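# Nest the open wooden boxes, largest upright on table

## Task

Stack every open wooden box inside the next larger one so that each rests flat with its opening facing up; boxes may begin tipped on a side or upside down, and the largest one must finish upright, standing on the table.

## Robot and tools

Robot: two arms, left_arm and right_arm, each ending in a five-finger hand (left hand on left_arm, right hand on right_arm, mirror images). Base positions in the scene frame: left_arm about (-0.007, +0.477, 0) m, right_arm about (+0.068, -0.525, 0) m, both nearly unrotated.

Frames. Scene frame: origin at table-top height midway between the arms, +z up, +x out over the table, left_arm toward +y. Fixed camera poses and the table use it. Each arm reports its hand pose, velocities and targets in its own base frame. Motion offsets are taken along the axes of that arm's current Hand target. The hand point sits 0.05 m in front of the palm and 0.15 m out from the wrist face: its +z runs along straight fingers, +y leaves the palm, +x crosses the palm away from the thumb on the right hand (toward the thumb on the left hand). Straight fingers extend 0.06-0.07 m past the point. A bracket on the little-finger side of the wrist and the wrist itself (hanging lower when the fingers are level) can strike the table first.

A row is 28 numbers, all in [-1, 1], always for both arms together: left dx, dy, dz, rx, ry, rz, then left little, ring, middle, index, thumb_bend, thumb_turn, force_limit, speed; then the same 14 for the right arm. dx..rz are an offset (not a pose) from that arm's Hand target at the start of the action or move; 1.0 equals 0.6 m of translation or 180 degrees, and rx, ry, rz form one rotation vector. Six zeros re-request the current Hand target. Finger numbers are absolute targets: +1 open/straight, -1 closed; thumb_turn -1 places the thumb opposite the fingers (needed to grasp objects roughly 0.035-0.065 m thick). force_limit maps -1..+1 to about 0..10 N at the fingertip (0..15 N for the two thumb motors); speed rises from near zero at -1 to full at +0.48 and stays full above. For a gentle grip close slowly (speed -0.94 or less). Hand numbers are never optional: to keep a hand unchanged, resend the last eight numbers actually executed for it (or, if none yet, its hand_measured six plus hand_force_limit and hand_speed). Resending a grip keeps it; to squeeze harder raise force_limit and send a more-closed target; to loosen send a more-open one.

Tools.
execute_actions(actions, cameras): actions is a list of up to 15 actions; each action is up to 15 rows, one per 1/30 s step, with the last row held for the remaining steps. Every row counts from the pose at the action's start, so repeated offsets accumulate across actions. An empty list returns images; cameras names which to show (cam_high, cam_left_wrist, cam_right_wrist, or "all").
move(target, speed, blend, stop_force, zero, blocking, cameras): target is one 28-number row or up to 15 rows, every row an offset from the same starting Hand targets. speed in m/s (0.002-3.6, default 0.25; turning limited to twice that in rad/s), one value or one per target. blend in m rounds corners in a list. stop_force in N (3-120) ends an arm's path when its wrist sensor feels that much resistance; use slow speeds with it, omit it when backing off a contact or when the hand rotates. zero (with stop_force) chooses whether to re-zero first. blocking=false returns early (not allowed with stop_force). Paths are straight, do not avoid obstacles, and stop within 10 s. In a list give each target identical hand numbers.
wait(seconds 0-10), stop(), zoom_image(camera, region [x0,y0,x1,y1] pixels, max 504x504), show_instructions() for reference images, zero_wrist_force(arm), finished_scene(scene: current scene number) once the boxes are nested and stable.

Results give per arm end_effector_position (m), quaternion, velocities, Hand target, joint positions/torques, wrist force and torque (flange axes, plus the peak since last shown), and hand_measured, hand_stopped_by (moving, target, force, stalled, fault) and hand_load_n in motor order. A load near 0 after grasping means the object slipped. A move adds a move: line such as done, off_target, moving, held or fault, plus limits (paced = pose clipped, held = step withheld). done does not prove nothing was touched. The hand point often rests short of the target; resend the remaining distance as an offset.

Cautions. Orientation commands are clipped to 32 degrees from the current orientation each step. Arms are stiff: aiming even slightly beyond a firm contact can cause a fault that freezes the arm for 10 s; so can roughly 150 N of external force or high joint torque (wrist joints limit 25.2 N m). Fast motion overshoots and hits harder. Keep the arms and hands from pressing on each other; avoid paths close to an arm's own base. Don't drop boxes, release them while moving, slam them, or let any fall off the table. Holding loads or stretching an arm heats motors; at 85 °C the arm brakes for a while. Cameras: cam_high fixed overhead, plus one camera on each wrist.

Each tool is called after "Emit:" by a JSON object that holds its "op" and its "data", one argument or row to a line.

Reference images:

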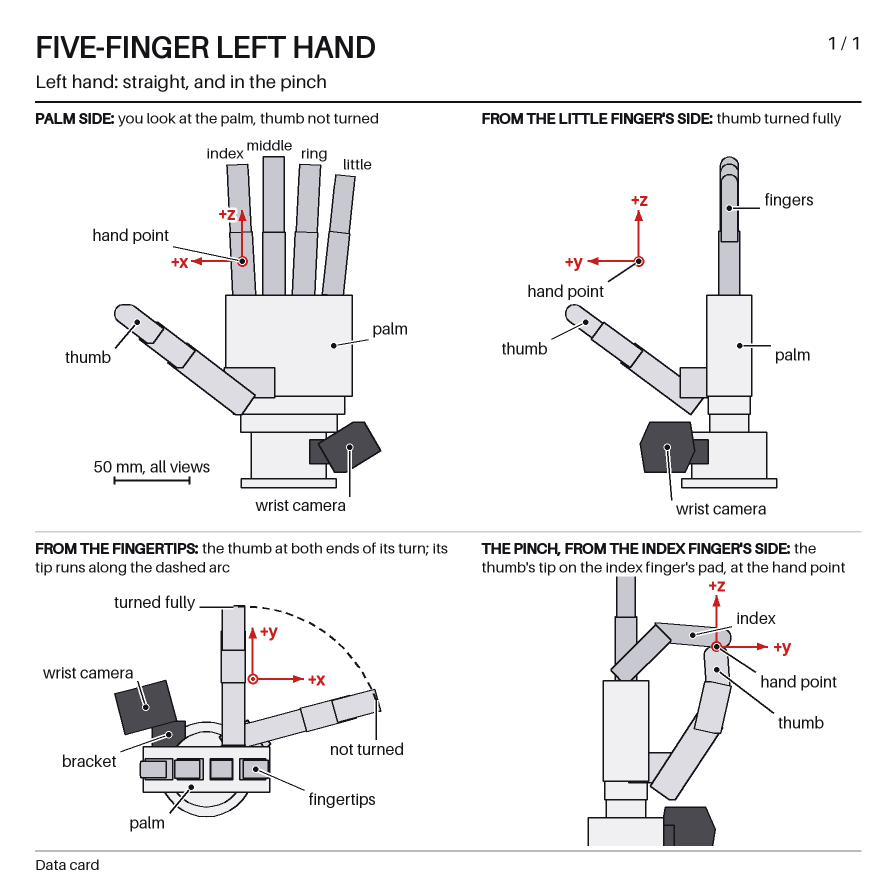

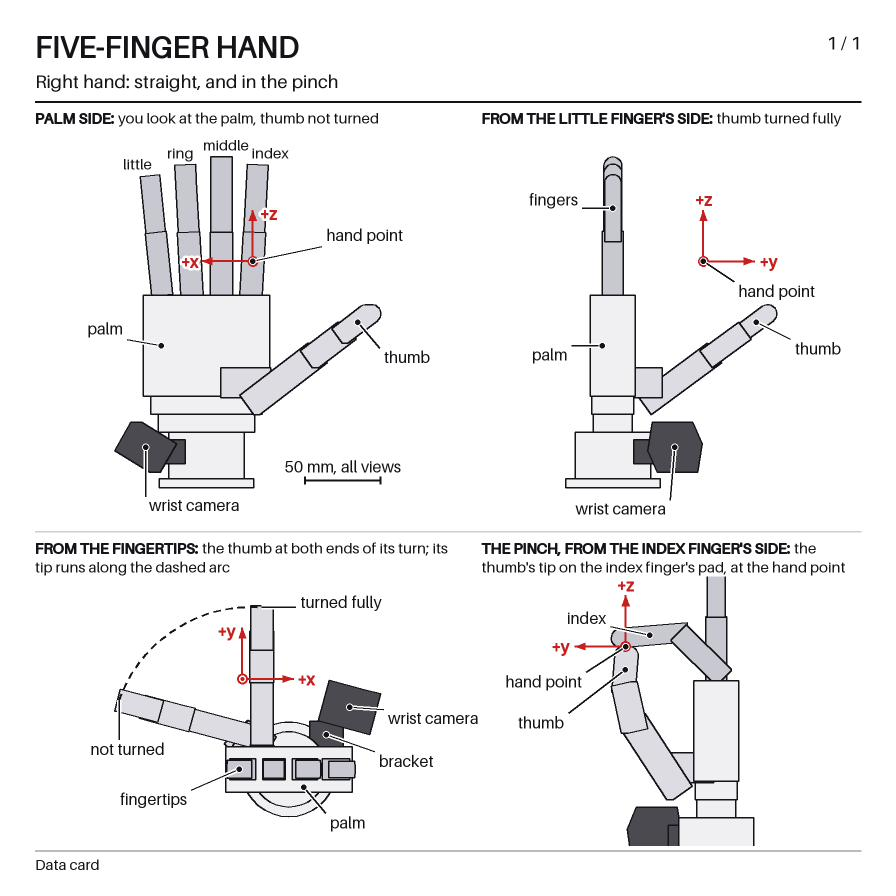

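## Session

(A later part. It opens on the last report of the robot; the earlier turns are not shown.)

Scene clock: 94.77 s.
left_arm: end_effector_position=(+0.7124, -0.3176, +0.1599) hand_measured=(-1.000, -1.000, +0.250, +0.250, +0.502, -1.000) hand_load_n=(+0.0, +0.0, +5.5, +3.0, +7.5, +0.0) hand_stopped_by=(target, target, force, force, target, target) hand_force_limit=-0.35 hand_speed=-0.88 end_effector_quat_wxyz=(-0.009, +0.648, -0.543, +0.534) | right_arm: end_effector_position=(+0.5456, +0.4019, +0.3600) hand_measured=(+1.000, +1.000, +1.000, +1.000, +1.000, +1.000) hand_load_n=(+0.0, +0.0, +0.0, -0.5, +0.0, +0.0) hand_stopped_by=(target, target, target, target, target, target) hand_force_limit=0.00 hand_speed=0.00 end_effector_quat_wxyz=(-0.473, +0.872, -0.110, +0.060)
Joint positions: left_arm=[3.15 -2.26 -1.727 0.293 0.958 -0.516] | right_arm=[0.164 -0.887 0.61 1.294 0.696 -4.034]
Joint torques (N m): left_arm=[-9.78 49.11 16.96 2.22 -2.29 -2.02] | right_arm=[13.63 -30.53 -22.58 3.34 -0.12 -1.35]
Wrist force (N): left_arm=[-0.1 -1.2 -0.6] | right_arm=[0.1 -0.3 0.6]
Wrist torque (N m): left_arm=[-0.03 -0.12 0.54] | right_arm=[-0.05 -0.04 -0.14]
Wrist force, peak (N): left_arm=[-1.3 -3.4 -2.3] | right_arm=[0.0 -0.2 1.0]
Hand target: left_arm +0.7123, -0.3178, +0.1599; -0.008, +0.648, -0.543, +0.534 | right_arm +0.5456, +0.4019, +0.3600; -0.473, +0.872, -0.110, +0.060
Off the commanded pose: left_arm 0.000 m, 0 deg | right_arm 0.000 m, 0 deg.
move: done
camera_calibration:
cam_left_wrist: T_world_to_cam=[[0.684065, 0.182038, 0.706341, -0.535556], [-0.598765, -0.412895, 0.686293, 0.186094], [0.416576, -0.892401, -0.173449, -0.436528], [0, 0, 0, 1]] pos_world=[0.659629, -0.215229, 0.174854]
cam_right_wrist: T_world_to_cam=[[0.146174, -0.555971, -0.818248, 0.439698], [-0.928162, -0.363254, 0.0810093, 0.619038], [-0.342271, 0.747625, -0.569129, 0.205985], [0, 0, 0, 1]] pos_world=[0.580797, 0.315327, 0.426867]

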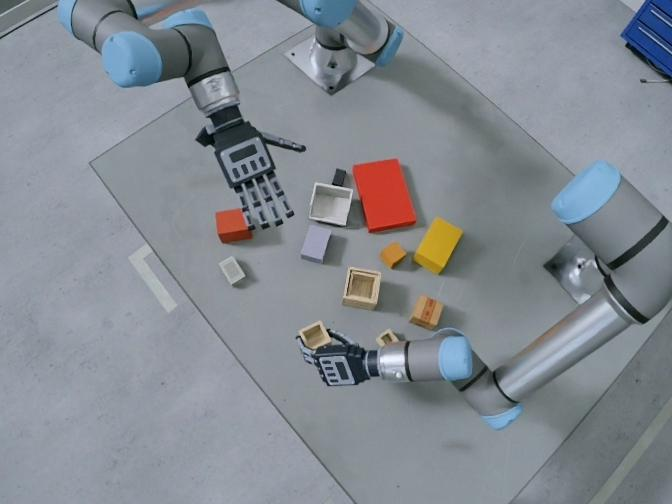

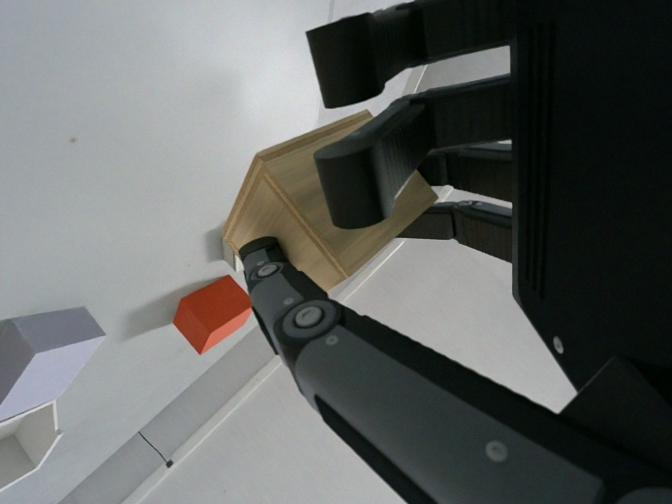

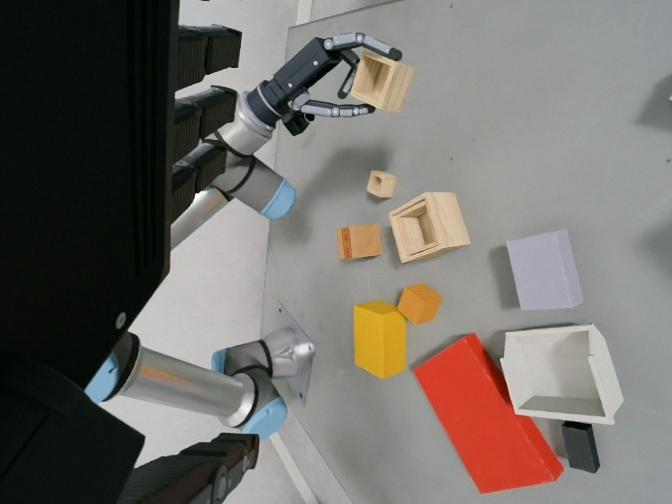

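Emit:
{"op": "move", "data": {
  "target": [-0.1194,0.1035,0.0752,0,0,0,-1,-1,0.0,0.0,0.5,-1,-0.35,-0.88, 0,0,0,0,0,0,1,1,1,1,1,1,0,0],
  "speed": 0.15,
  "cameras": ["cam_right_wrist"]
}}

Emit:
{"op": "zoom_image", "data": {
  "camera": "cam_right_wrist",
  "region": [330, 0, 510, 180]
}}

Emit:
{"op": "move", "data": {
  "target": [-0.0227,0.0197,0.0143,0,0,0,-1,-1,0.0,0.0,0.5,-1,-0.35,-0.88, 0,0,0,0,0,0,1,1,1,1,1,1,0,0],
  "speed": 0.02,
  "stop_force": 3,
  "cameras": ["all"]
}}

Emit:
{"op": "zoom_image", "data": {
  "camera": "cam_right_wrist",
  "region": [330, 0, 510, 180]
}}

Scene clock: 96.33 s.
left_arm: end_effector_position=(+0.7123, -0.3178, +0.0551) hand_measured=(-1.000, -1.000, +0.250, +0.250, +0.502, -1.000) hand_load_n=(+0.0, +0.0, +5.0, +3.0, +7.5, +0.0) hand_stopped_by=(target, target, force, force, target, target) hand_force_limit=-0.35 hand_speed=-0.88 end_effector_quat_wxyz=(-0.008, +0.648, -0.543, +0.534) | right_arm: end_effector_position=(+0.5456, +0.4019, +0.3600) hand_measured=(+1.000, +1.000, +1.000, +1.000, +1.000, +1.000) hand_load_n=(+0.0, +0.0, +0.0, +0.0, +0.0, +0.0) hand_stopped_by=(target, target, target, target, target, target) hand_force_limit=0.00 hand_speed=0.00 end_effector_quat_wxyz=(-0.473, +0.872, -0.110, +0.060)
Joint positions: left_arm=[3.149 -2.462 -1.716 0.484 0.958 -0.516] | right_arm=[0.164 -0.887 0.61 1.294 0.696 -4.034]
Joint torques (N m): left_arm=[-8.91 42.69 8.67 2.07 1.68 -3.19] | right_arm=[13.53 -30.39 -22.2 3.31 -0.01 -1.34]
Wrist force (N): left_arm=[0.1 -1.2 -1.0] | right_arm=[0.1 -0.4 0.6]
Wrist torque (N m): left_arm=[-0.01 -0.14 0.56] | right_arm=[-0.06 -0.05 -0.13]
Wrist force, peak (N): left_arm=[1.4 -2.2 -0.9] | right_arm=[0.3 -0.5 0.8]
Hand target: left_arm +0.7123, -0.3178, +0.0549; -0.008, +0.648, -0.543, +0.534 | right_arm +0.5456, +0.4019, +0.3600; -0.473, +0.872, -0.110, +0.060
Off the commanded pose: left_arm 0.000 m, 0 deg | right_arm 0.000 m, 0 deg.
move: done
camera_calibration:
cam_right_wrist: T_world_to_cam=[[0.146174, -0.555971, -0.818248, 0.439698], [-0.928162, -0.363254, 0.0810093, 0.619038], [-0.342271, 0.747625, -0.569129, 0.205985], [0, 0, 0, 1]] pos_world=[0.580797, 0.315327, 0.426867]
Images, in order (width x height): cam_right_wrist 672x504.

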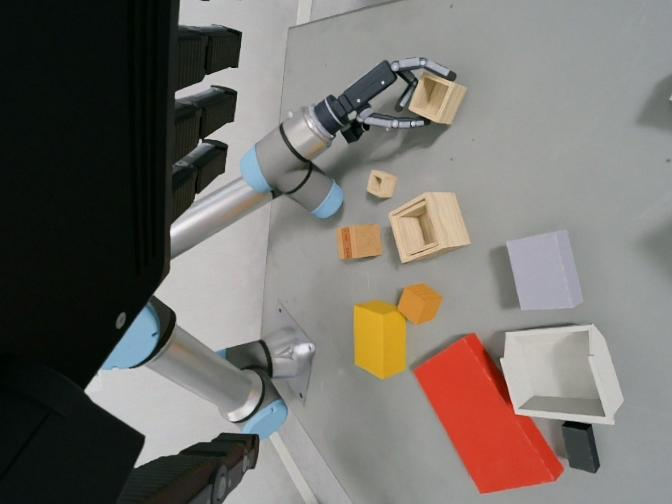

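Scaled by 2.800 from the camera's 672x504 image, which has a finer 960x720 frame.

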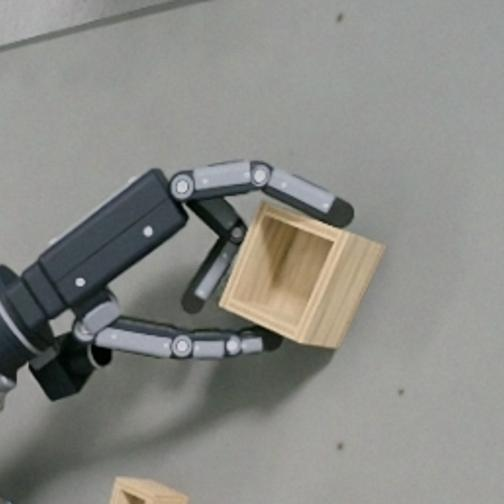

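Scene clock: 97.70 s.
left_arm: end_effector_position=(+0.7123, -0.3178, +0.0457) hand_measured=(-1.000, -1.000, +0.250, +0.250, +0.502, -1.000) hand_load_n=(+0.0, +0.0, +5.0, +3.5, +7.5, -0.5) hand_stopped_by=(target, target, force, force, target, target) hand_force_limit=-0.35 hand_speed=-0.88 end_effector_quat_wxyz=(-0.008, +0.648, -0.543, +0.534) | right_arm: end_effector_position=(+0.5456, +0.4019, +0.3600) hand_measured=(+1.000, +1.000, +1.000, +1.000, +1.000, +1.000) hand_load_n=(+0.0, +0.0, +0.0, +0.0, +0.0, +0.0) hand_stopped_by=(target, target, target, target, target, target) hand_force_limit=0.00 hand_speed=0.00 end_effector_quat_wxyz=(-0.473, +0.872, -0.110, +0.060)
Joint positions: left_arm=[3.149 -2.481 -1.712 0.499 0.958 -0.517] | right_arm=[0.164 -0.887 0.61 1.294 0.696 -4.034]
Joint torques (N m): left_arm=[-7.37 46.45 7.03 2.65 1.5 -1.81] | right_arm=[13.71 -29.8 -21.97 3.34 -0.04 -1.33]
Wrist force (N): left_arm=[0.2 -1.2 -0.6] | right_arm=[0.0 -0.3 0.6]
Wrist torque (N m): left_arm=[-0.04 -0.15 0.59] | right_arm=[-0.04 -0.04 -0.13]
Wrist force, peak (N): left_arm=[2.8 -4.3 -3.2] | right_arm=[0.2 -0.4 0.9]
Hand target: left_arm +0.7123, -0.3178, +0.0456; -0.008, +0.648, -0.543, +0.534 (not the last commanded pose) | right_arm +0.5456, +0.4019, +0.3600; -0.473, +0.872, -0.110, +0.060
Off the commanded pose: left_arm 0.011 m, 0 deg | right_arm 0.000 m, 0 deg.
move: contact (left_arm)
camera_calibration:
cam_left_wrist: T_world_to_cam=[[0.684188, 0.182107, 0.706204, -0.454774], [-0.598755, -0.412592, 0.686484, 0.264442], [0.416388, -0.892527, -0.173253, -0.456404], [0, 0, 0, 1]] pos_world=[0.659529, -0.215429, 0.0605547]
cam_right_wrist: T_world_to_cam=[[0.146174, -0.555971, -0.818248, 0.439698], [-0.928162, -0.363254, 0.0810093, 0.619038], [-0.342271, 0.747625, -0.569129, 0.205985], [0, 0, 0, 1]] pos_world=[0.580797, 0.315327, 0.426867]

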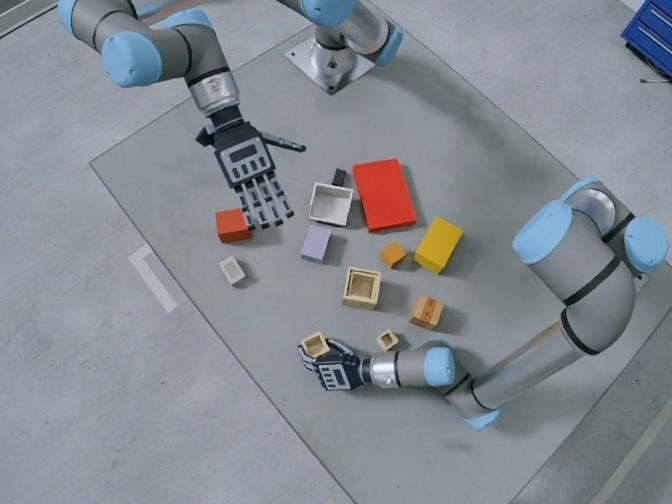

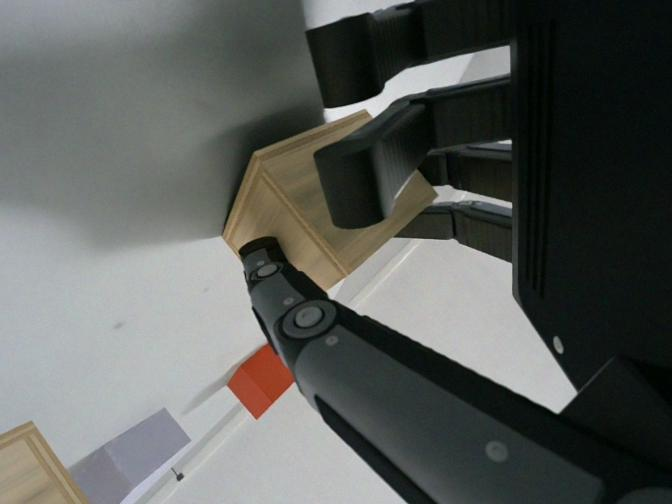

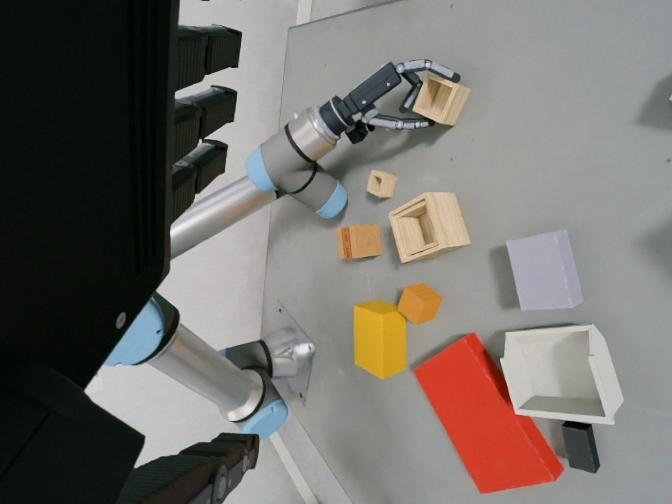

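Scaled by 2.800 from the camera's 672x504 image, which has a finer 960x720 frame.

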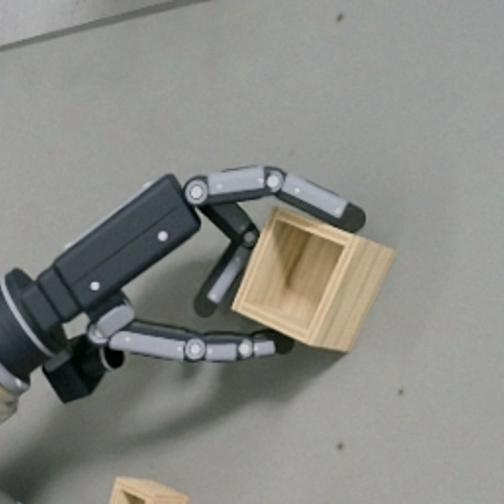

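Emit:
{"op": "move", "data": {
  "target": [0,0,0,0,0,0,-1,-1,0.32,0.32,0.5,-1,-0.35,-0.98, 0,0,0,0,0,0,1,1,1,1,1,1,0,0],
  "cameras": ["cam_left_wrist","cam_right_wrist"]
}}

Emit:
{"op": "zoom_image", "data": {
  "camera": "cam_right_wrist",
  "region": [330, 0, 510, 180]
}}

Scene clock: 99.37 s.
left_arm: end_effector_position=(+0.7123, -0.3178, +0.0456) hand_measured=(-1.000, -1.000, +0.320, +0.320, +0.500, -1.000) hand_load_n=(+0.0, +0.0, +0.0, +0.0, +0.5, +0.0) hand_stopped_by=(target, target, target, target, target, target) hand_force_limit=-0.35 hand_speed=-0.98 end_effector_quat_wxyz=(-0.008, +0.648, -0.543, +0.534) | right_arm: end_effector_position=(+0.5456, +0.4019, +0.3600) hand_measured=(+1.000, +1.000, +1.000, +1.000, +1.000, +1.000) hand_load_n=(+0.0, +0.0, +0.0, +0.0, +0.0, +0.0) hand_stopped_by=(target, target, target, target, target, target) hand_force_limit=0.00 hand_speed=0.00 end_effector_quat_wxyz=(-0.473, +0.872, -0.110, +0.060)
Joint positions: left_arm=[3.149 -2.481 -1.712 0.499 0.958 -0.517] | right_arm=[0.164 -0.887 0.61 1.294 0.696 -4.034]
Joint torques (N m): left_arm=[-2.67 46.5 8.5 2.48 1.21 0.7] | right_arm=[14.02 -30.66 -22.34 3.3 -0.16 -1.35]
Wrist force (N): left_arm=[0.6 -1.3 -0.6] | right_arm=[0.2 -0.3 0.6]
Wrist torque (N m): left_arm=[-0.03 -0.18 0.60] | right_arm=[-0.05 -0.07 -0.12]
Wrist force, peak (N): left_arm=[0.2 -1.5 -1.1] | right_arm=[0.5 -0.1 0.9]
Hand target: left_arm +0.7123, -0.3178, +0.0456; -0.008, +0.648, -0.543, +0.534 | right_arm +0.5456, +0.4019, +0.3600; -0.473, +0.872, -0.110, +0.060
Off the commanded pose: left_arm 0.000 m, 0 deg | right_arm 0.000 m, 0 deg.
move: done
camera_calibration:
cam_left_wrist: T_world_to_cam=[[0.684228, 0.182136, 0.706157, -0.454792], [-0.598709, -0.41258, 0.686532, 0.264411], [0.416388, -0.892527, -0.173253, -0.456404], [0, 0, 0, 1]] pos_world=[0.659529, -0.215429, 0.0605548]
cam_right_wrist: T_world_to_cam=[[0.146174, -0.555971, -0.818248, 0.439698], [-0.928162, -0.363254, 0.0810093, 0.619038], [-0.342271, 0.747625, -0.569129, 0.205985], [0, 0, 0, 1]] pos_world=[0.580797, 0.315327, 0.426867]
Images, in order (width x height): cam_left_wrist 672x504, cam_right_wrist 672x504.

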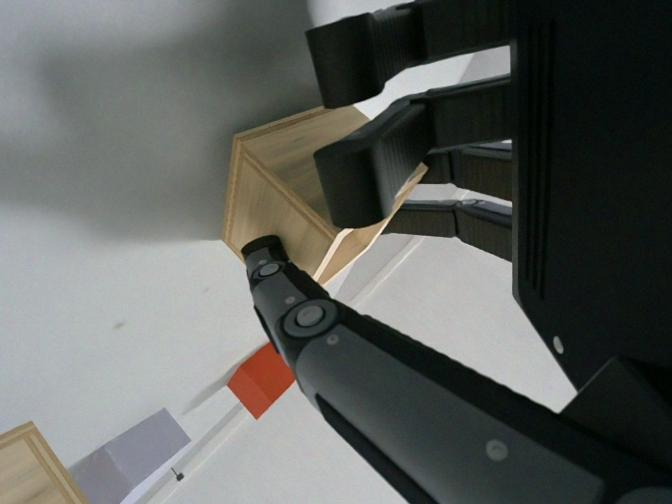

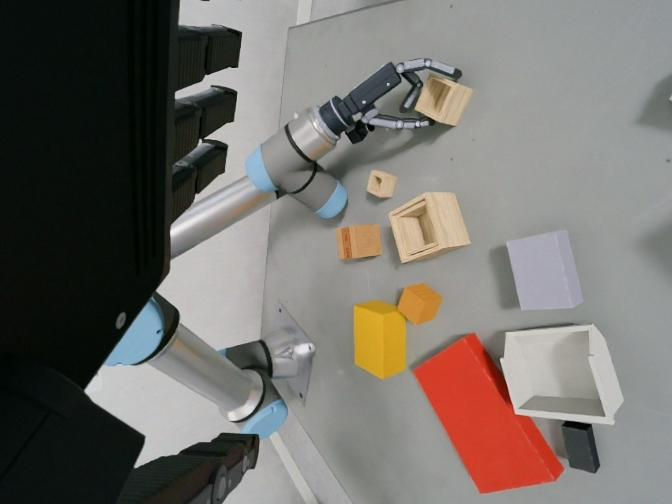

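Scaled by 2.800 from the camera's 672x504 image, which has a finer 960x720 frame.

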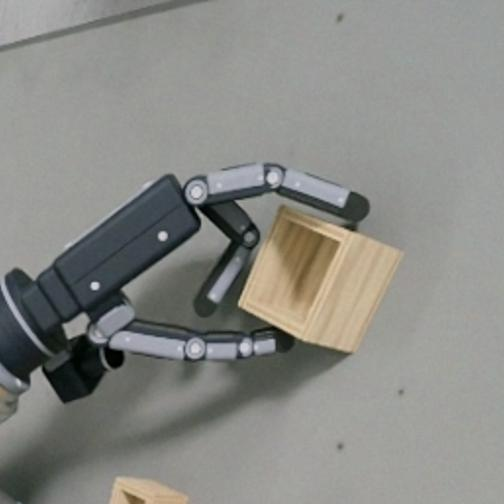

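Emit:
{"op": "move", "data": {
  "target": [
    [0,0,0,0,0,0,-1,-1,0.7,0.7,0.5,-1,-0.35,-0.3, 0,0,0,0,0,0,1,1,1,1,1,1,0,0],
    [0,0.0059,-0.0081,0,0,0,-1,-1,0.7,0.7,0.5,-1,-0.35,-0.3, 0,0,0,0,0,0,1,1,1,1,1,1,0,0],
    [0,-0.102,-0.0866,0,0,0,-1,-1,0.7,0.7,0.5,-1,-0.35,-0.3, 0,0,0,0,0,0,1,1,1,1,1,1,0,0],
    [0.1838,-0.1392,-0.1153,0,-0.1404,0.1933,1,1,0.7,0.7,0.5,-1,-0.35,0.2, 0,0,0,0,0,0,1,1,1,1,1,1,0,0]
  ],
  "speed": [0.1,0.1,0.15,0.3],
  "blend": [0,0.002,0.02,0],
  "cameras": ["all"]
}}

Emit:
{"op": "zoom_image", "data": {
  "camera": "cam_left_wrist",
  "region": [0, 50, 340, 350]
}}

Emit:
{"op": "zoom_image", "data": {
  "camera": "cam_right_wrist",
  "region": [360, 40, 500, 270]
}}

Scene clock: 104.33 s.
left_arm: end_effector_position=(+0.7041, -0.3228, +0.2000) hand_measured=(+1.000, +1.000, +0.700, +0.700, +0.500, -1.000) hand_load_n=(-0.5, +0.0, +0.0, +0.0, +0.0, +0.0) hand_stopped_by=(target, target, target, target, target, target) hand_force_limit=-0.35 hand_speed=0.20 end_effector_quat_wxyz=(+0.283, -0.557, +0.696, -0.355) | right_arm: end_effector_position=(+0.5456, +0.4019, +0.3600) hand_measured=(+1.000, +1.000, +1.000, +1.000, +1.000, +1.000) hand_load_n=(+0.0, +0.0, +0.0, +0.0, +0.0, +0.0) hand_stopped_by=(target, target, target, target, target, target) hand_force_limit=0.00 hand_speed=0.00 end_effector_quat_wxyz=(-0.473, +0.872, -0.110, +0.060)
Joint positions: left_arm=[2.927 -2.077 -1.658 -0.036 1.564 0.004] | right_arm=[0.164 -0.887 0.61 1.294 0.696 -4.034]
Joint torques (N m): left_arm=[-7.98 36.91 27.69 1.51 1.56 2.6] | right_arm=[14.24 -30.59 -22.08 3.34 -0.16 -1.33]
Wrist force (N): left_arm=[1.0 -1.2 -1.1] | right_arm=[0.2 -0.2 0.5]
Wrist torque (N m): left_arm=[0.04 -0.27 0.51] | right_arm=[-0.04 -0.06 -0.12]
Wrist force, peak (N): left_arm=[1.7 -2.0 -1.4] | right_arm=[0.3 -0.6 0.8]
Hand target: left_arm +0.7041, -0.3228, +0.2000; +0.283, -0.557, +0.696, -0.355 | right_arm +0.5456, +0.4019, +0.3600; -0.473, +0.872, -0.110, +0.060
Off the commanded pose: left_arm 0.000 m, 0 deg | right_arm 0.000 m, 0 deg.
move: done
camera_calibration:
cam_left_wrist: T_world_to_cam=[[0.558764, -0.373835, 0.740291, -0.655202], [-0.670298, -0.729205, 0.137698, 0.209482], [0.488347, -0.573156, -0.658034, -0.281258], [0, 0, 0, 1]] pos_world=[0.64387, -0.253387, 0.271118]
cam_right_wrist: T_world_to_cam=[[0.146174, -0.555971, -0.818248, 0.439698], [-0.928162, -0.363254, 0.0810093, 0.619038], [-0.342271, 0.747625, -0.569129, 0.205985], [0, 0, 0, 1]] pos_world=[0.580797, 0.315327, 0.426867]

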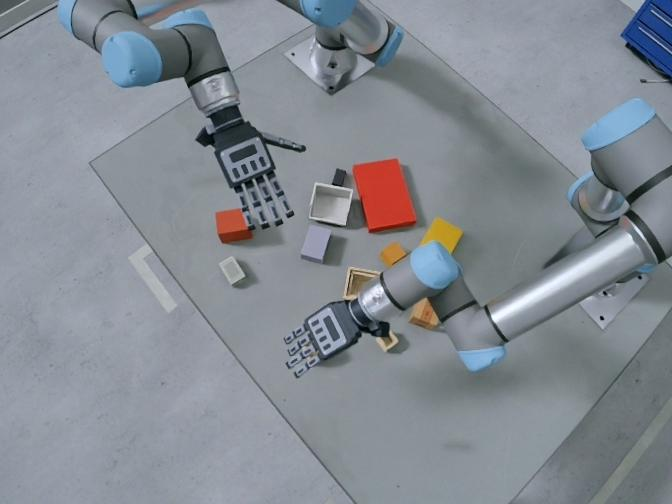

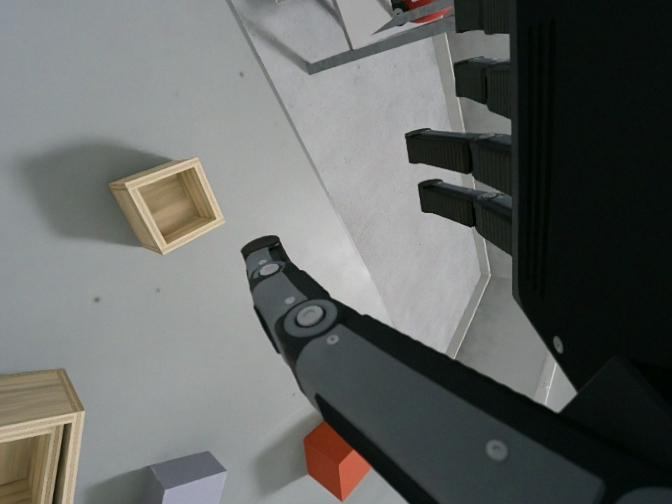

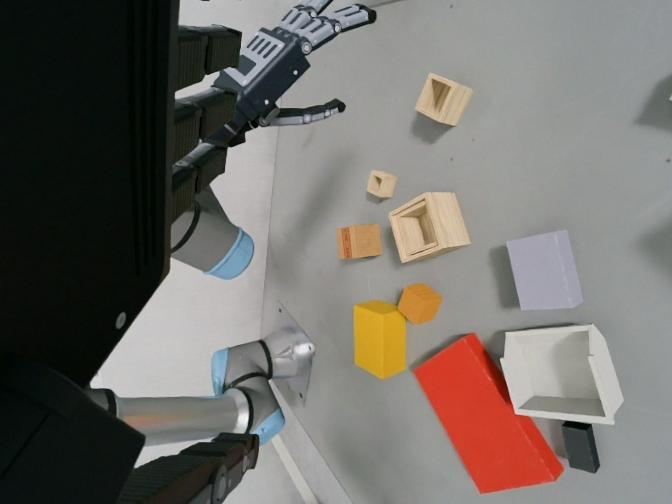

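Scaled by 1.482 from the camera's 672x504 image, which has a finer 960x720 frame.

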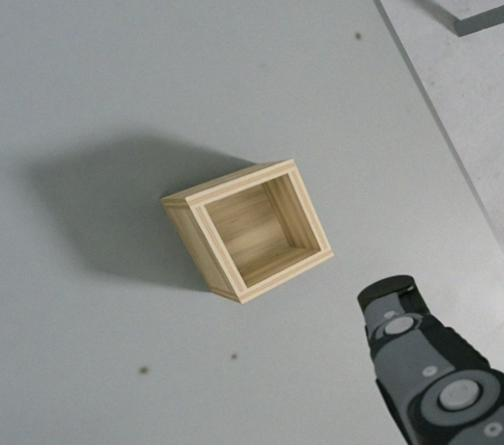

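Scaled by 2.191 from the camera's 672x504 image, which has a finer 960x720 frame.

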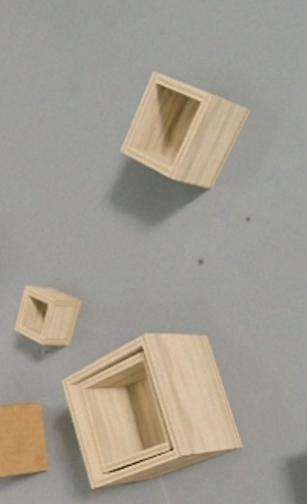

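Emit:
{"op": "move", "data": {
  "target": [0.0053,0.2067,0.1455,-0.0222,0,0,1,1,0.7,0.7,0.5,-1,-0.35,0.2, 0,0,0,0,0,0,1,1,1,1,1,1,0,0],
  "speed": 0.2,
  "cameras": ["cam_left_wrist"]
}}

Emit:
{"op": "zoom_image", "data": {
  "camera": "cam_left_wrist",
  "region": [160, 80, 520, 350]
}}

Scene clock: 107.23 s.
left_arm: end_effector_position=(+0.7012, -0.3256, +0.0485) hand_measured=(+1.000, +1.000, +0.700, +0.700, +0.500, -1.000) hand_load_n=(-0.5, +0.0, +0.0, +0.0, +0.0, +0.0) hand_stopped_by=(target, target, target, target, target, target) hand_force_limit=-0.35 hand_speed=0.20 end_effector_quat_wxyz=(+0.264, -0.566, +0.708, -0.330) | right_arm: end_effector_position=(+0.5456, +0.4019, +0.3600) hand_measured=(+1.000, +1.000, +1.000, +1.000, +1.000, +1.000) hand_load_n=(+0.0, -0.5, -0.5, +0.0, +0.0, +0.0) hand_stopped_by=(target, target, target, target, target, target) hand_force_limit=0.00 hand_speed=0.00 end_effector_quat_wxyz=(-0.473, +0.872, -0.110, +0.060)
Joint positions: left_arm=[2.921 -2.305 -1.704 0.169 1.569 0] | right_arm=[0.164 -0.887 0.61 1.294 0.696 -4.034]
Joint torques (N m): left_arm=[-4.07 40.99 16.66 2.33 0.99 -2.47] | right_arm=[13.59 -31.04 -22.11 3.29 -0.2 -1.29]
Wrist force (N): left_arm=[0.8 -1.5 -0.9] | right_arm=[0.2 -0.1 0.5]
Wrist torque (N m): left_arm=[-0.01 -0.26 0.51] | right_arm=[-0.02 -0.06 -0.11]
Wrist force, peak (N): left_arm=[0.8 -3.1 -1.9] | right_arm=[0.2 -0.4 1.0]
Hand target: left_arm +0.7012, -0.3256, +0.0484; +0.264, -0.566, +0.708, -0.330 | right_arm +0.5456, +0.4019, +0.3600; -0.473, +0.872, -0.110, +0.060
Off the commanded pose: left_arm 0.000 m, 0 deg | right_arm 0.000 m, 0 deg.
move: done
camera_calibration:
cam_left_wrist: T_world_to_cam=[[0.607454, -0.384902, 0.694874, -0.577993], [-0.659874, -0.731504, 0.171665, 0.216593], [0.442229, -0.562808, -0.698342, -0.343548], [0, 0, 0, 1]] pos_world=[0.645955, -0.257383, 0.124537]
Images, in order (width x height): cam_left_wrist 672x504.

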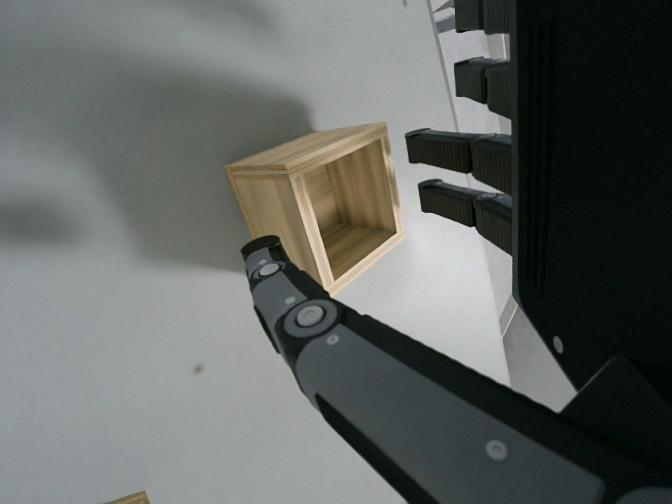

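Scaled by 1.400 from the camera's 672x504 image, which has a finer 960x720 frame.

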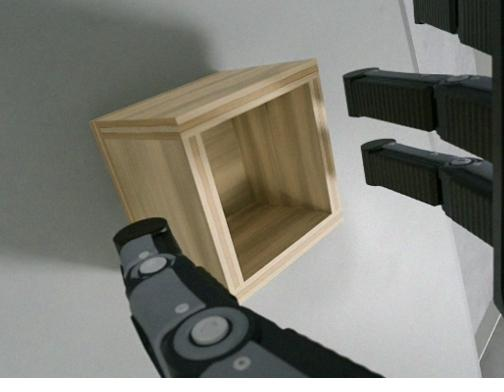

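Emit:
{"op": "move", "data": {
  "target": [0,-0.0075,0.0089,0,0,0,1,1,0.7,0.7,0.5,-1,-0.35,0.2, 0,0,0,0,0,0,1,1,1,1,1,1,0,0],
  "speed": 0.05
}}

Emit:
{"op": "move", "data": {
  "target": [0,0,0,0,0,0,1,1,0.0,0.0,0.5,-1,-0.4,-0.9, 0,0,0,0,0,0,1,1,1,1,1,1,0,0],
  "cameras": ["cam_left_wrist"]
}}

Emit:
{"op": "zoom_image", "data": {
  "camera": "cam_left_wrist",
  "region": [160, 80, 520, 350]
}}

Scene clock: 108.67 s.
left_arm: end_effector_position=(+0.7080, -0.3271, +0.0484) hand_measured=(+1.000, +1.000, +0.700, +0.700, +0.500, -1.000) hand_load_n=(+0.0, +0.0, +0.0, -0.5, +0.0, +0.0) hand_stopped_by=(target, target, target, target, target, target) hand_force_limit=-0.35 hand_speed=0.20 end_effector_quat_wxyz=(+0.264, -0.566, +0.708, -0.330) | right_arm: end_effector_position=(+0.5456, +0.4019, +0.3600) hand_measured=(+1.000, +1.000, +1.000, +1.000, +1.000, +1.000) hand_load_n=(+0.0, -0.5, +0.0, +0.0, +0.0, -0.5) hand_stopped_by=(target, target, target, target, target, target) hand_force_limit=0.00 hand_speed=0.00 end_effector_quat_wxyz=(-0.473, +0.872, -0.110, +0.060)
Joint positions: left_arm=[2.921 -2.316 -1.681 0.157 1.569 0] | right_arm=[0.164 -0.887 0.61 1.294 0.696 -4.034]
Joint torques (N m): left_arm=[10.75 53.67 11.9 2.71 -1.66 1.11] | right_arm=[13.72 -30.69 -21.84 3.32 -0.26 -1.44]
Wrist force (N): left_arm=[0.6 -1.1 -0.6] | right_arm=[-0.1 -0.3 0.7]
Wrist torque (N m): left_arm=[0.04 -0.23 0.49] | right_arm=[-0.06 -0.03 -0.14]
Wrist force, peak (N): left_arm=[1.0 -1.7 -0.8] | right_arm=[0.1 -0.4 1.0]
Hand target: left_arm +0.7080, -0.3271, +0.0484; +0.264, -0.566, +0.708, -0.330 | right_arm +0.5456, +0.4019, +0.3600; -0.473, +0.872, -0.110, +0.060
Off the commanded pose: left_arm 0.000 m, 0 deg | right_arm 0.000 m, 0 deg.
move: done

Scene clock: 110.53 s.
left_arm: end_effector_position=(+0.7080, -0.3271, +0.0484) hand_measured=(+1.000, +1.000, +0.264, +0.254, +0.502, -1.000) hand_load_n=(-0.5, -0.5, +2.5, +6.0, +5.5, -1.0) hand_stopped_by=(target, target, force, force, target, target) hand_force_limit=-0.40 hand_speed=-0.90 end_effector_quat_wxyz=(+0.264, -0.566, +0.708, -0.330) | right_arm: end_effector_position=(+0.5456, +0.4019, +0.3600) hand_measured=(+1.000, +1.000, +1.000, +1.000, +1.000, +1.000) hand_load_n=(+0.0, +0.0, +0.0, -0.5, +0.0, -0.5) hand_stopped_by=(target, target, target, target, target, target) hand_force_limit=0.00 hand_speed=0.00 end_effector_quat_wxyz=(-0.473, +0.872, -0.110, +0.060)
Joint positions: left_arm=[2.921 -2.316 -1.682 0.157 1.569 0] | right_arm=[0.164 -0.887 0.61 1.294 0.696 -4.034]
Joint torques (N m): left_arm=[11.55 52.38 15.05 2.76 -0.9 2.04] | right_arm=[13.25 -30.54 -22.29 3.29 -0.34 -1.32]
Wrist force (N): left_arm=[1.1 -4.2 -3.1] | right_arm=[0.3 -0.2 0.6]
Wrist torque (N m): left_arm=[-0.05 -0.30 0.52] | right_arm=[-0.03 -0.09 -0.11]
Wrist force, peak (N): left_arm=[1.1 -4.2 -3.1] | right_arm=[0.0 -0.5 0.8]
Hand target: left_arm +0.7080, -0.3271, +0.0484; +0.264, -0.566, +0.708, -0.330 | right_arm +0.5456, +0.4019, +0.3600; -0.473, +0.872, -0.110, +0.060
Off the commanded pose: left_arm 0.000 m, 0 deg | right_arm 0.000 m, 0 deg.
move: done
camera_calibration:
cam_left_wrist: T_world_to_cam=[[0.607558, -0.384924, 0.694771, -0.582761], [-0.659853, -0.731503, 0.171748, 0.219959], [0.442117, -0.562794, -0.698424, -0.347312], [0, 0, 0, 1]] pos_world=[0.652755, -0.258883, 0.124537]
Images, in order (width x height): cam_left_wrist 672x504.

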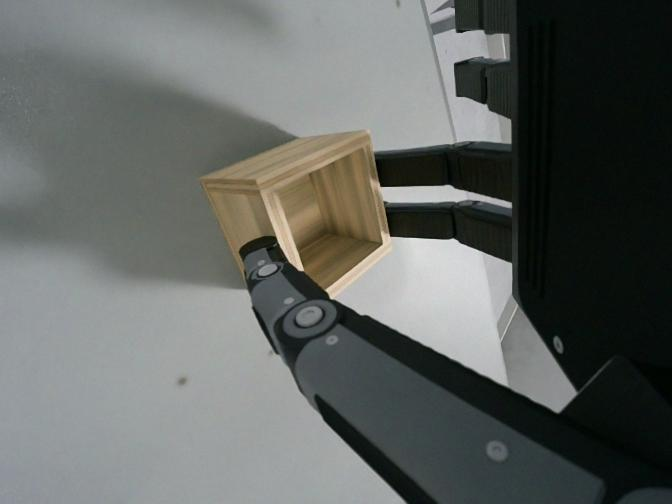

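Scaled by 1.400 from the camera's 672x504 image, which has a finer 960x720 frame.

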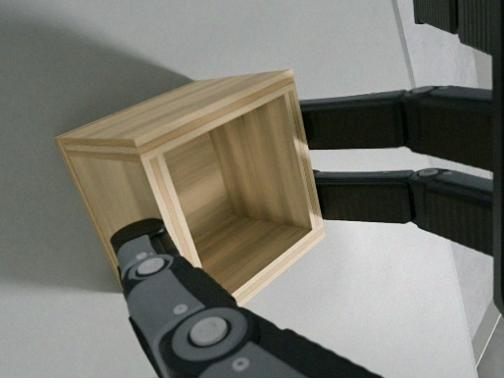

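Emit:
{"op": "move", "data": {
  "target": [
    [0,-0.1021,-0.0857,0,0,0,1,1,0.0,0.0,0.5,-1,-0.4,-0.9, 0,0,0,0,0,0,1,1,1,1,1,1,0,0],
    [0.1273,-0.0152,-0.3748,0,0.1583,0.1329,1,1,0.0,0.0,0.5,-1,-0.4,-0.9, 0,0,0,0,0,0,1,1,1,1,1,1,0,0]
  ],
  "speed": [0.12,0.25],
  "blend": [0.02,0],
  "cameras": ["cam_left_wrist","cam_right_wrist"]
}}

Emit:
{"op": "zoom_image", "data": {
  "camera": "cam_left_wrist",
  "region": [40, 80, 340, 340]
}}

Scene clock: 113.67 s.
left_arm: end_effector_position=(+0.5289, -0.3648, +0.2000) hand_measured=(+1.000, +1.000, +0.264, +0.254, +0.502, -1.000) hand_load_n=(+0.0, +0.0, +2.5, +5.5, +6.5, -1.0) hand_stopped_by=(target, target, force, force, target, target) hand_force_limit=-0.40 hand_speed=-0.90 end_effector_quat_wxyz=(+0.145, -0.311, +0.851, -0.397) | right_arm: end_effector_position=(+0.5456, +0.4019, +0.3600) hand_measured=(+1.000, +1.000, +1.000, +1.000, +1.000, +1.000) hand_load_n=(+0.0, +0.0, +0.0, +0.0, +0.0, -0.5) hand_stopped_by=(target, target, target, target, target, target) hand_force_limit=0.00 hand_speed=0.00 end_effector_quat_wxyz=(-0.473, +0.872, -0.110, +0.060)
Joint positions: left_arm=[2.942 -1.818 -1.969 -0.175 1.074 0.472] | right_arm=[0.164 -0.887 0.61 1.294 0.696 -4.034]
Joint torques (N m): left_arm=[-10.22 37.41 24.82 1.97 -1.73 0.34] | right_arm=[13.68 -30.71 -22.28 3.24 -0.29 -1.32]
Wrist force (N): left_arm=[0.6 -1.3 -0.6] | right_arm=[0.0 -0.3 0.5]
Wrist torque (N m): left_arm=[-0.02 -0.22 0.49] | right_arm=[-0.05 -0.03 -0.14]
Wrist force, peak (N): left_arm=[0.9 -4.4 -2.7] | right_arm=[0.3 -0.5 0.8]
Hand target: left_arm +0.5289, -0.3649, +0.2000; +0.145, -0.311, +0.851, -0.397 | right_arm +0.5456, +0.4019, +0.3600; -0.473, +0.872, -0.110, +0.060
Off the commanded pose: left_arm 0.000 m, 0 deg | right_arm 0.000 m, 0 deg.
move: done
camera_calibration:
cam_left_wrist: T_world_to_cam=[[0.251107, -0.673768, 0.694969, -0.51066], [-0.967878, -0.184057, 0.171274, 0.411016], [0.0125151, -0.715653, -0.698344, -0.0121153], [0, 0, 0, 1]] pos_world=[0.526195, -0.277086, 0.276036]
cam_right_wrist: T_world_to_cam=[[0.146174, -0.555971, -0.818248, 0.439698], [-0.928162, -0.363254, 0.0810093, 0.619038], [-0.342271, 0.747625, -0.569129, 0.205985], [0, 0, 0, 1]] pos_world=[0.580797, 0.315327, 0.426867]
Images, in order (width x height): cam_left_wrist 672x504, cam_right_wrist 672x504.

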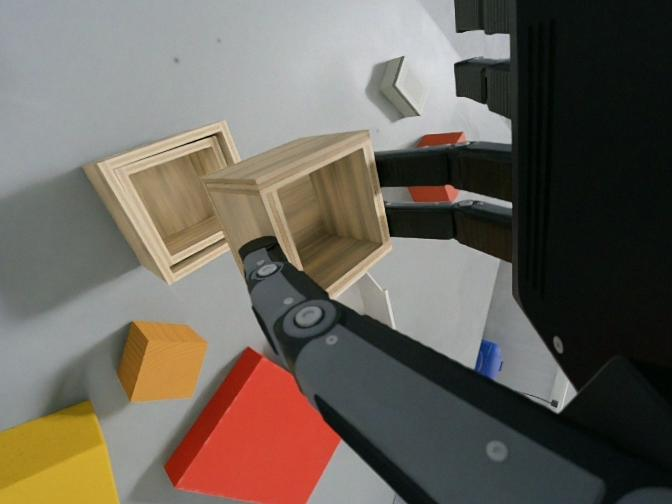

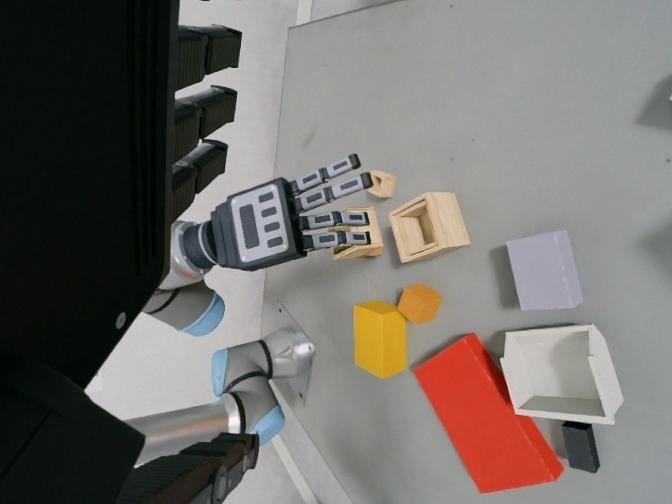

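Scaled by 1.680 from the camera's 672x504 image, which has a finer 960x720 frame.

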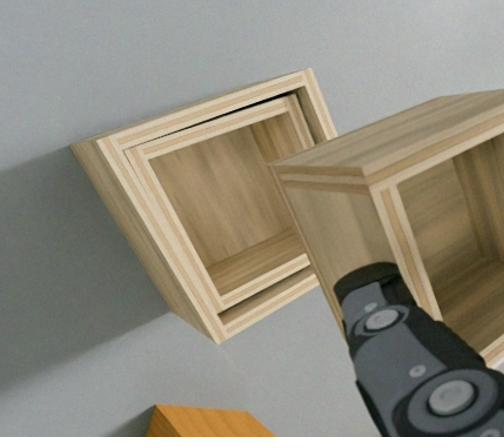

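Emit:
{"op": "move", "data": {
  "target": [-0.0018,0.1082,0.0865,0,0,0,1,1,0.0,0.0,0.5,-1,-0.4,-0.9, 0,0,0,0,0,0,1,1,1,1,1,1,0,0],
  "speed": 0.15,
  "cameras": ["cam_left_wrist","cam_right_wrist"]
}}

Emit:
{"op": "zoom_image", "data": {
  "camera": "cam_left_wrist",
  "region": [100, 90, 340, 310]
}}

Emit:
{"op": "zoom_image", "data": {
  "camera": "cam_right_wrist",
  "region": [370, 185, 475, 270]
}}

Scene clock: 115.57 s.
left_arm: end_effector_position=(+0.5284, -0.3627, +0.1170) hand_measured=(+1.000, +1.000, +0.264, +0.254, +0.502, -1.000) hand_load_n=(+0.0, +0.0, +2.5, +5.0, +6.5, -1.0) hand_stopped_by=(target, target, force, force, target, target) hand_force_limit=-0.40 hand_speed=-0.90 end_effector_quat_wxyz=(+0.145, -0.311, +0.851, -0.397) | right_arm: end_effector_position=(+0.5456, +0.4019, +0.3600) hand_measured=(+1.000, +1.000, +1.000, +1.000, +1.000, +1.000) hand_load_n=(+0.0, +0.0, +0.0, +0.0, +0.0, -0.5) hand_stopped_by=(target, target, target, target, target, target) hand_force_limit=0.00 hand_speed=0.00 end_effector_quat_wxyz=(-0.473, +0.872, -0.110, +0.060)
Joint positions: left_arm=[2.946 -1.963 -2.047 0.047 1.07 0.475] | right_arm=[0.164 -0.887 0.61 1.294 0.696 -4.034]
Joint torques (N m): left_arm=[-1.28 27.62 22.41 3.36 -1.38 -2.99] | right_arm=[13.13 -30.28 -21.69 3.28 -0.32 -1.28]
Wrist force (N): left_arm=[0.8 -1.1 -0.4] | right_arm=[0.1 -0.4 0.7]
Wrist torque (N m): left_arm=[0.00 -0.24 0.44] | right_arm=[-0.10 -0.06 -0.14]
Wrist force, peak (N): left_arm=[0.7 -2.0 -1.5] | right_arm=[0.2 -0.5 0.8]
Hand target: left_arm +0.5284, -0.3627, +0.1169; +0.145, -0.311, +0.851, -0.397 | right_arm +0.5456, +0.4019, +0.3600; -0.473, +0.872, -0.110, +0.060
Off the commanded pose: left_arm 0.000 m, 0 deg | right_arm 0.000 m, 0 deg.
move: done
camera_calibration:
cam_left_wrist: T_world_to_cam=[[0.250821, -0.673761, 0.695079, -0.451238], [-0.967955, -0.183696, 0.171228, 0.425301], [0.0123163, -0.715752, -0.698245, -0.0684385], [0, 0, 0, 1]] pos_world=[0.525695, -0.274886, 0.193036]
cam_right_wrist: T_world_to_cam=[[0.146174, -0.555971, -0.818248, 0.439698], [-0.928162, -0.363254, 0.0810093, 0.619038], [-0.342271, 0.747625, -0.569129, 0.205985], [0, 0, 0, 1]] pos_world=[0.580797, 0.315327, 0.426867]
Images, in order (width x height): cam_left_wrist 672x504, cam_right_wrist 672x504.

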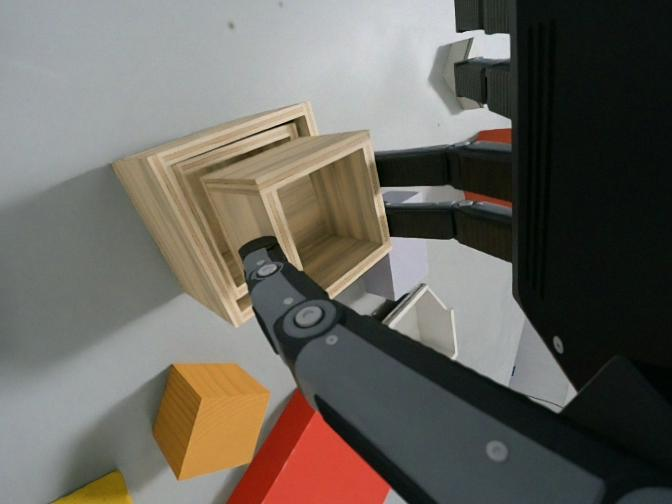

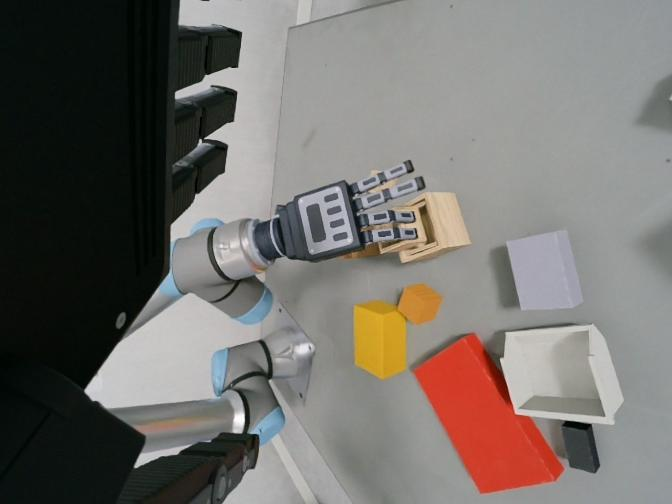

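Scaled by 2.100 from the camera's 672x504 image, which has a finer 960x720 frame.

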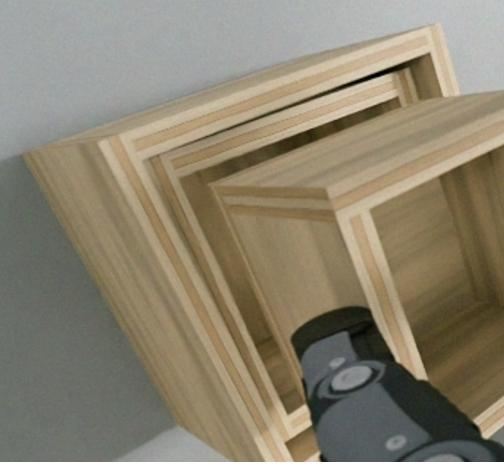

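Scaled by 4.800 from the camera's 672x504 image, which has a finer 960x720 frame.

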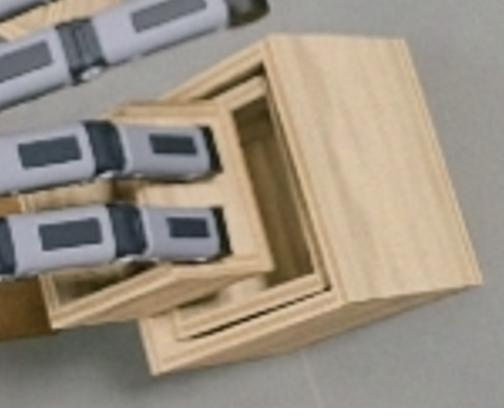

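Emit:
{"op": "zoom_image", "data": {
  "camera": "cam_left_wrist",
  "region": [150, 130, 260, 300]
}}

Emit:
{"op": "zoom_image", "data": {
  "camera": "cam_right_wrist",
  "region": [400, 190, 450, 250]
}}

Scaled by 2.965 from the camera's 672x504 image, which has a finer 960x720 frame.

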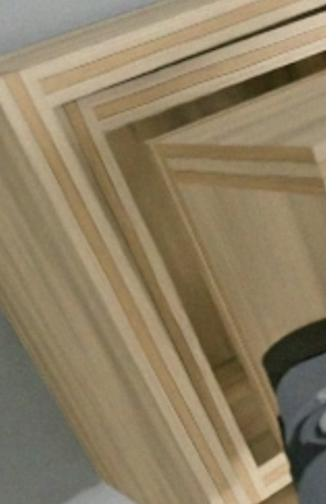

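Scaled by 8.400 from the camera's 672x504 image, which has a finer 960x720 frame.

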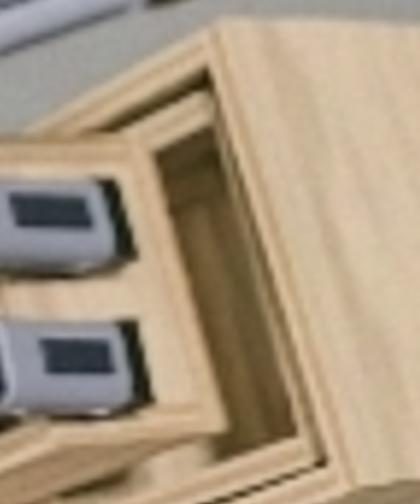

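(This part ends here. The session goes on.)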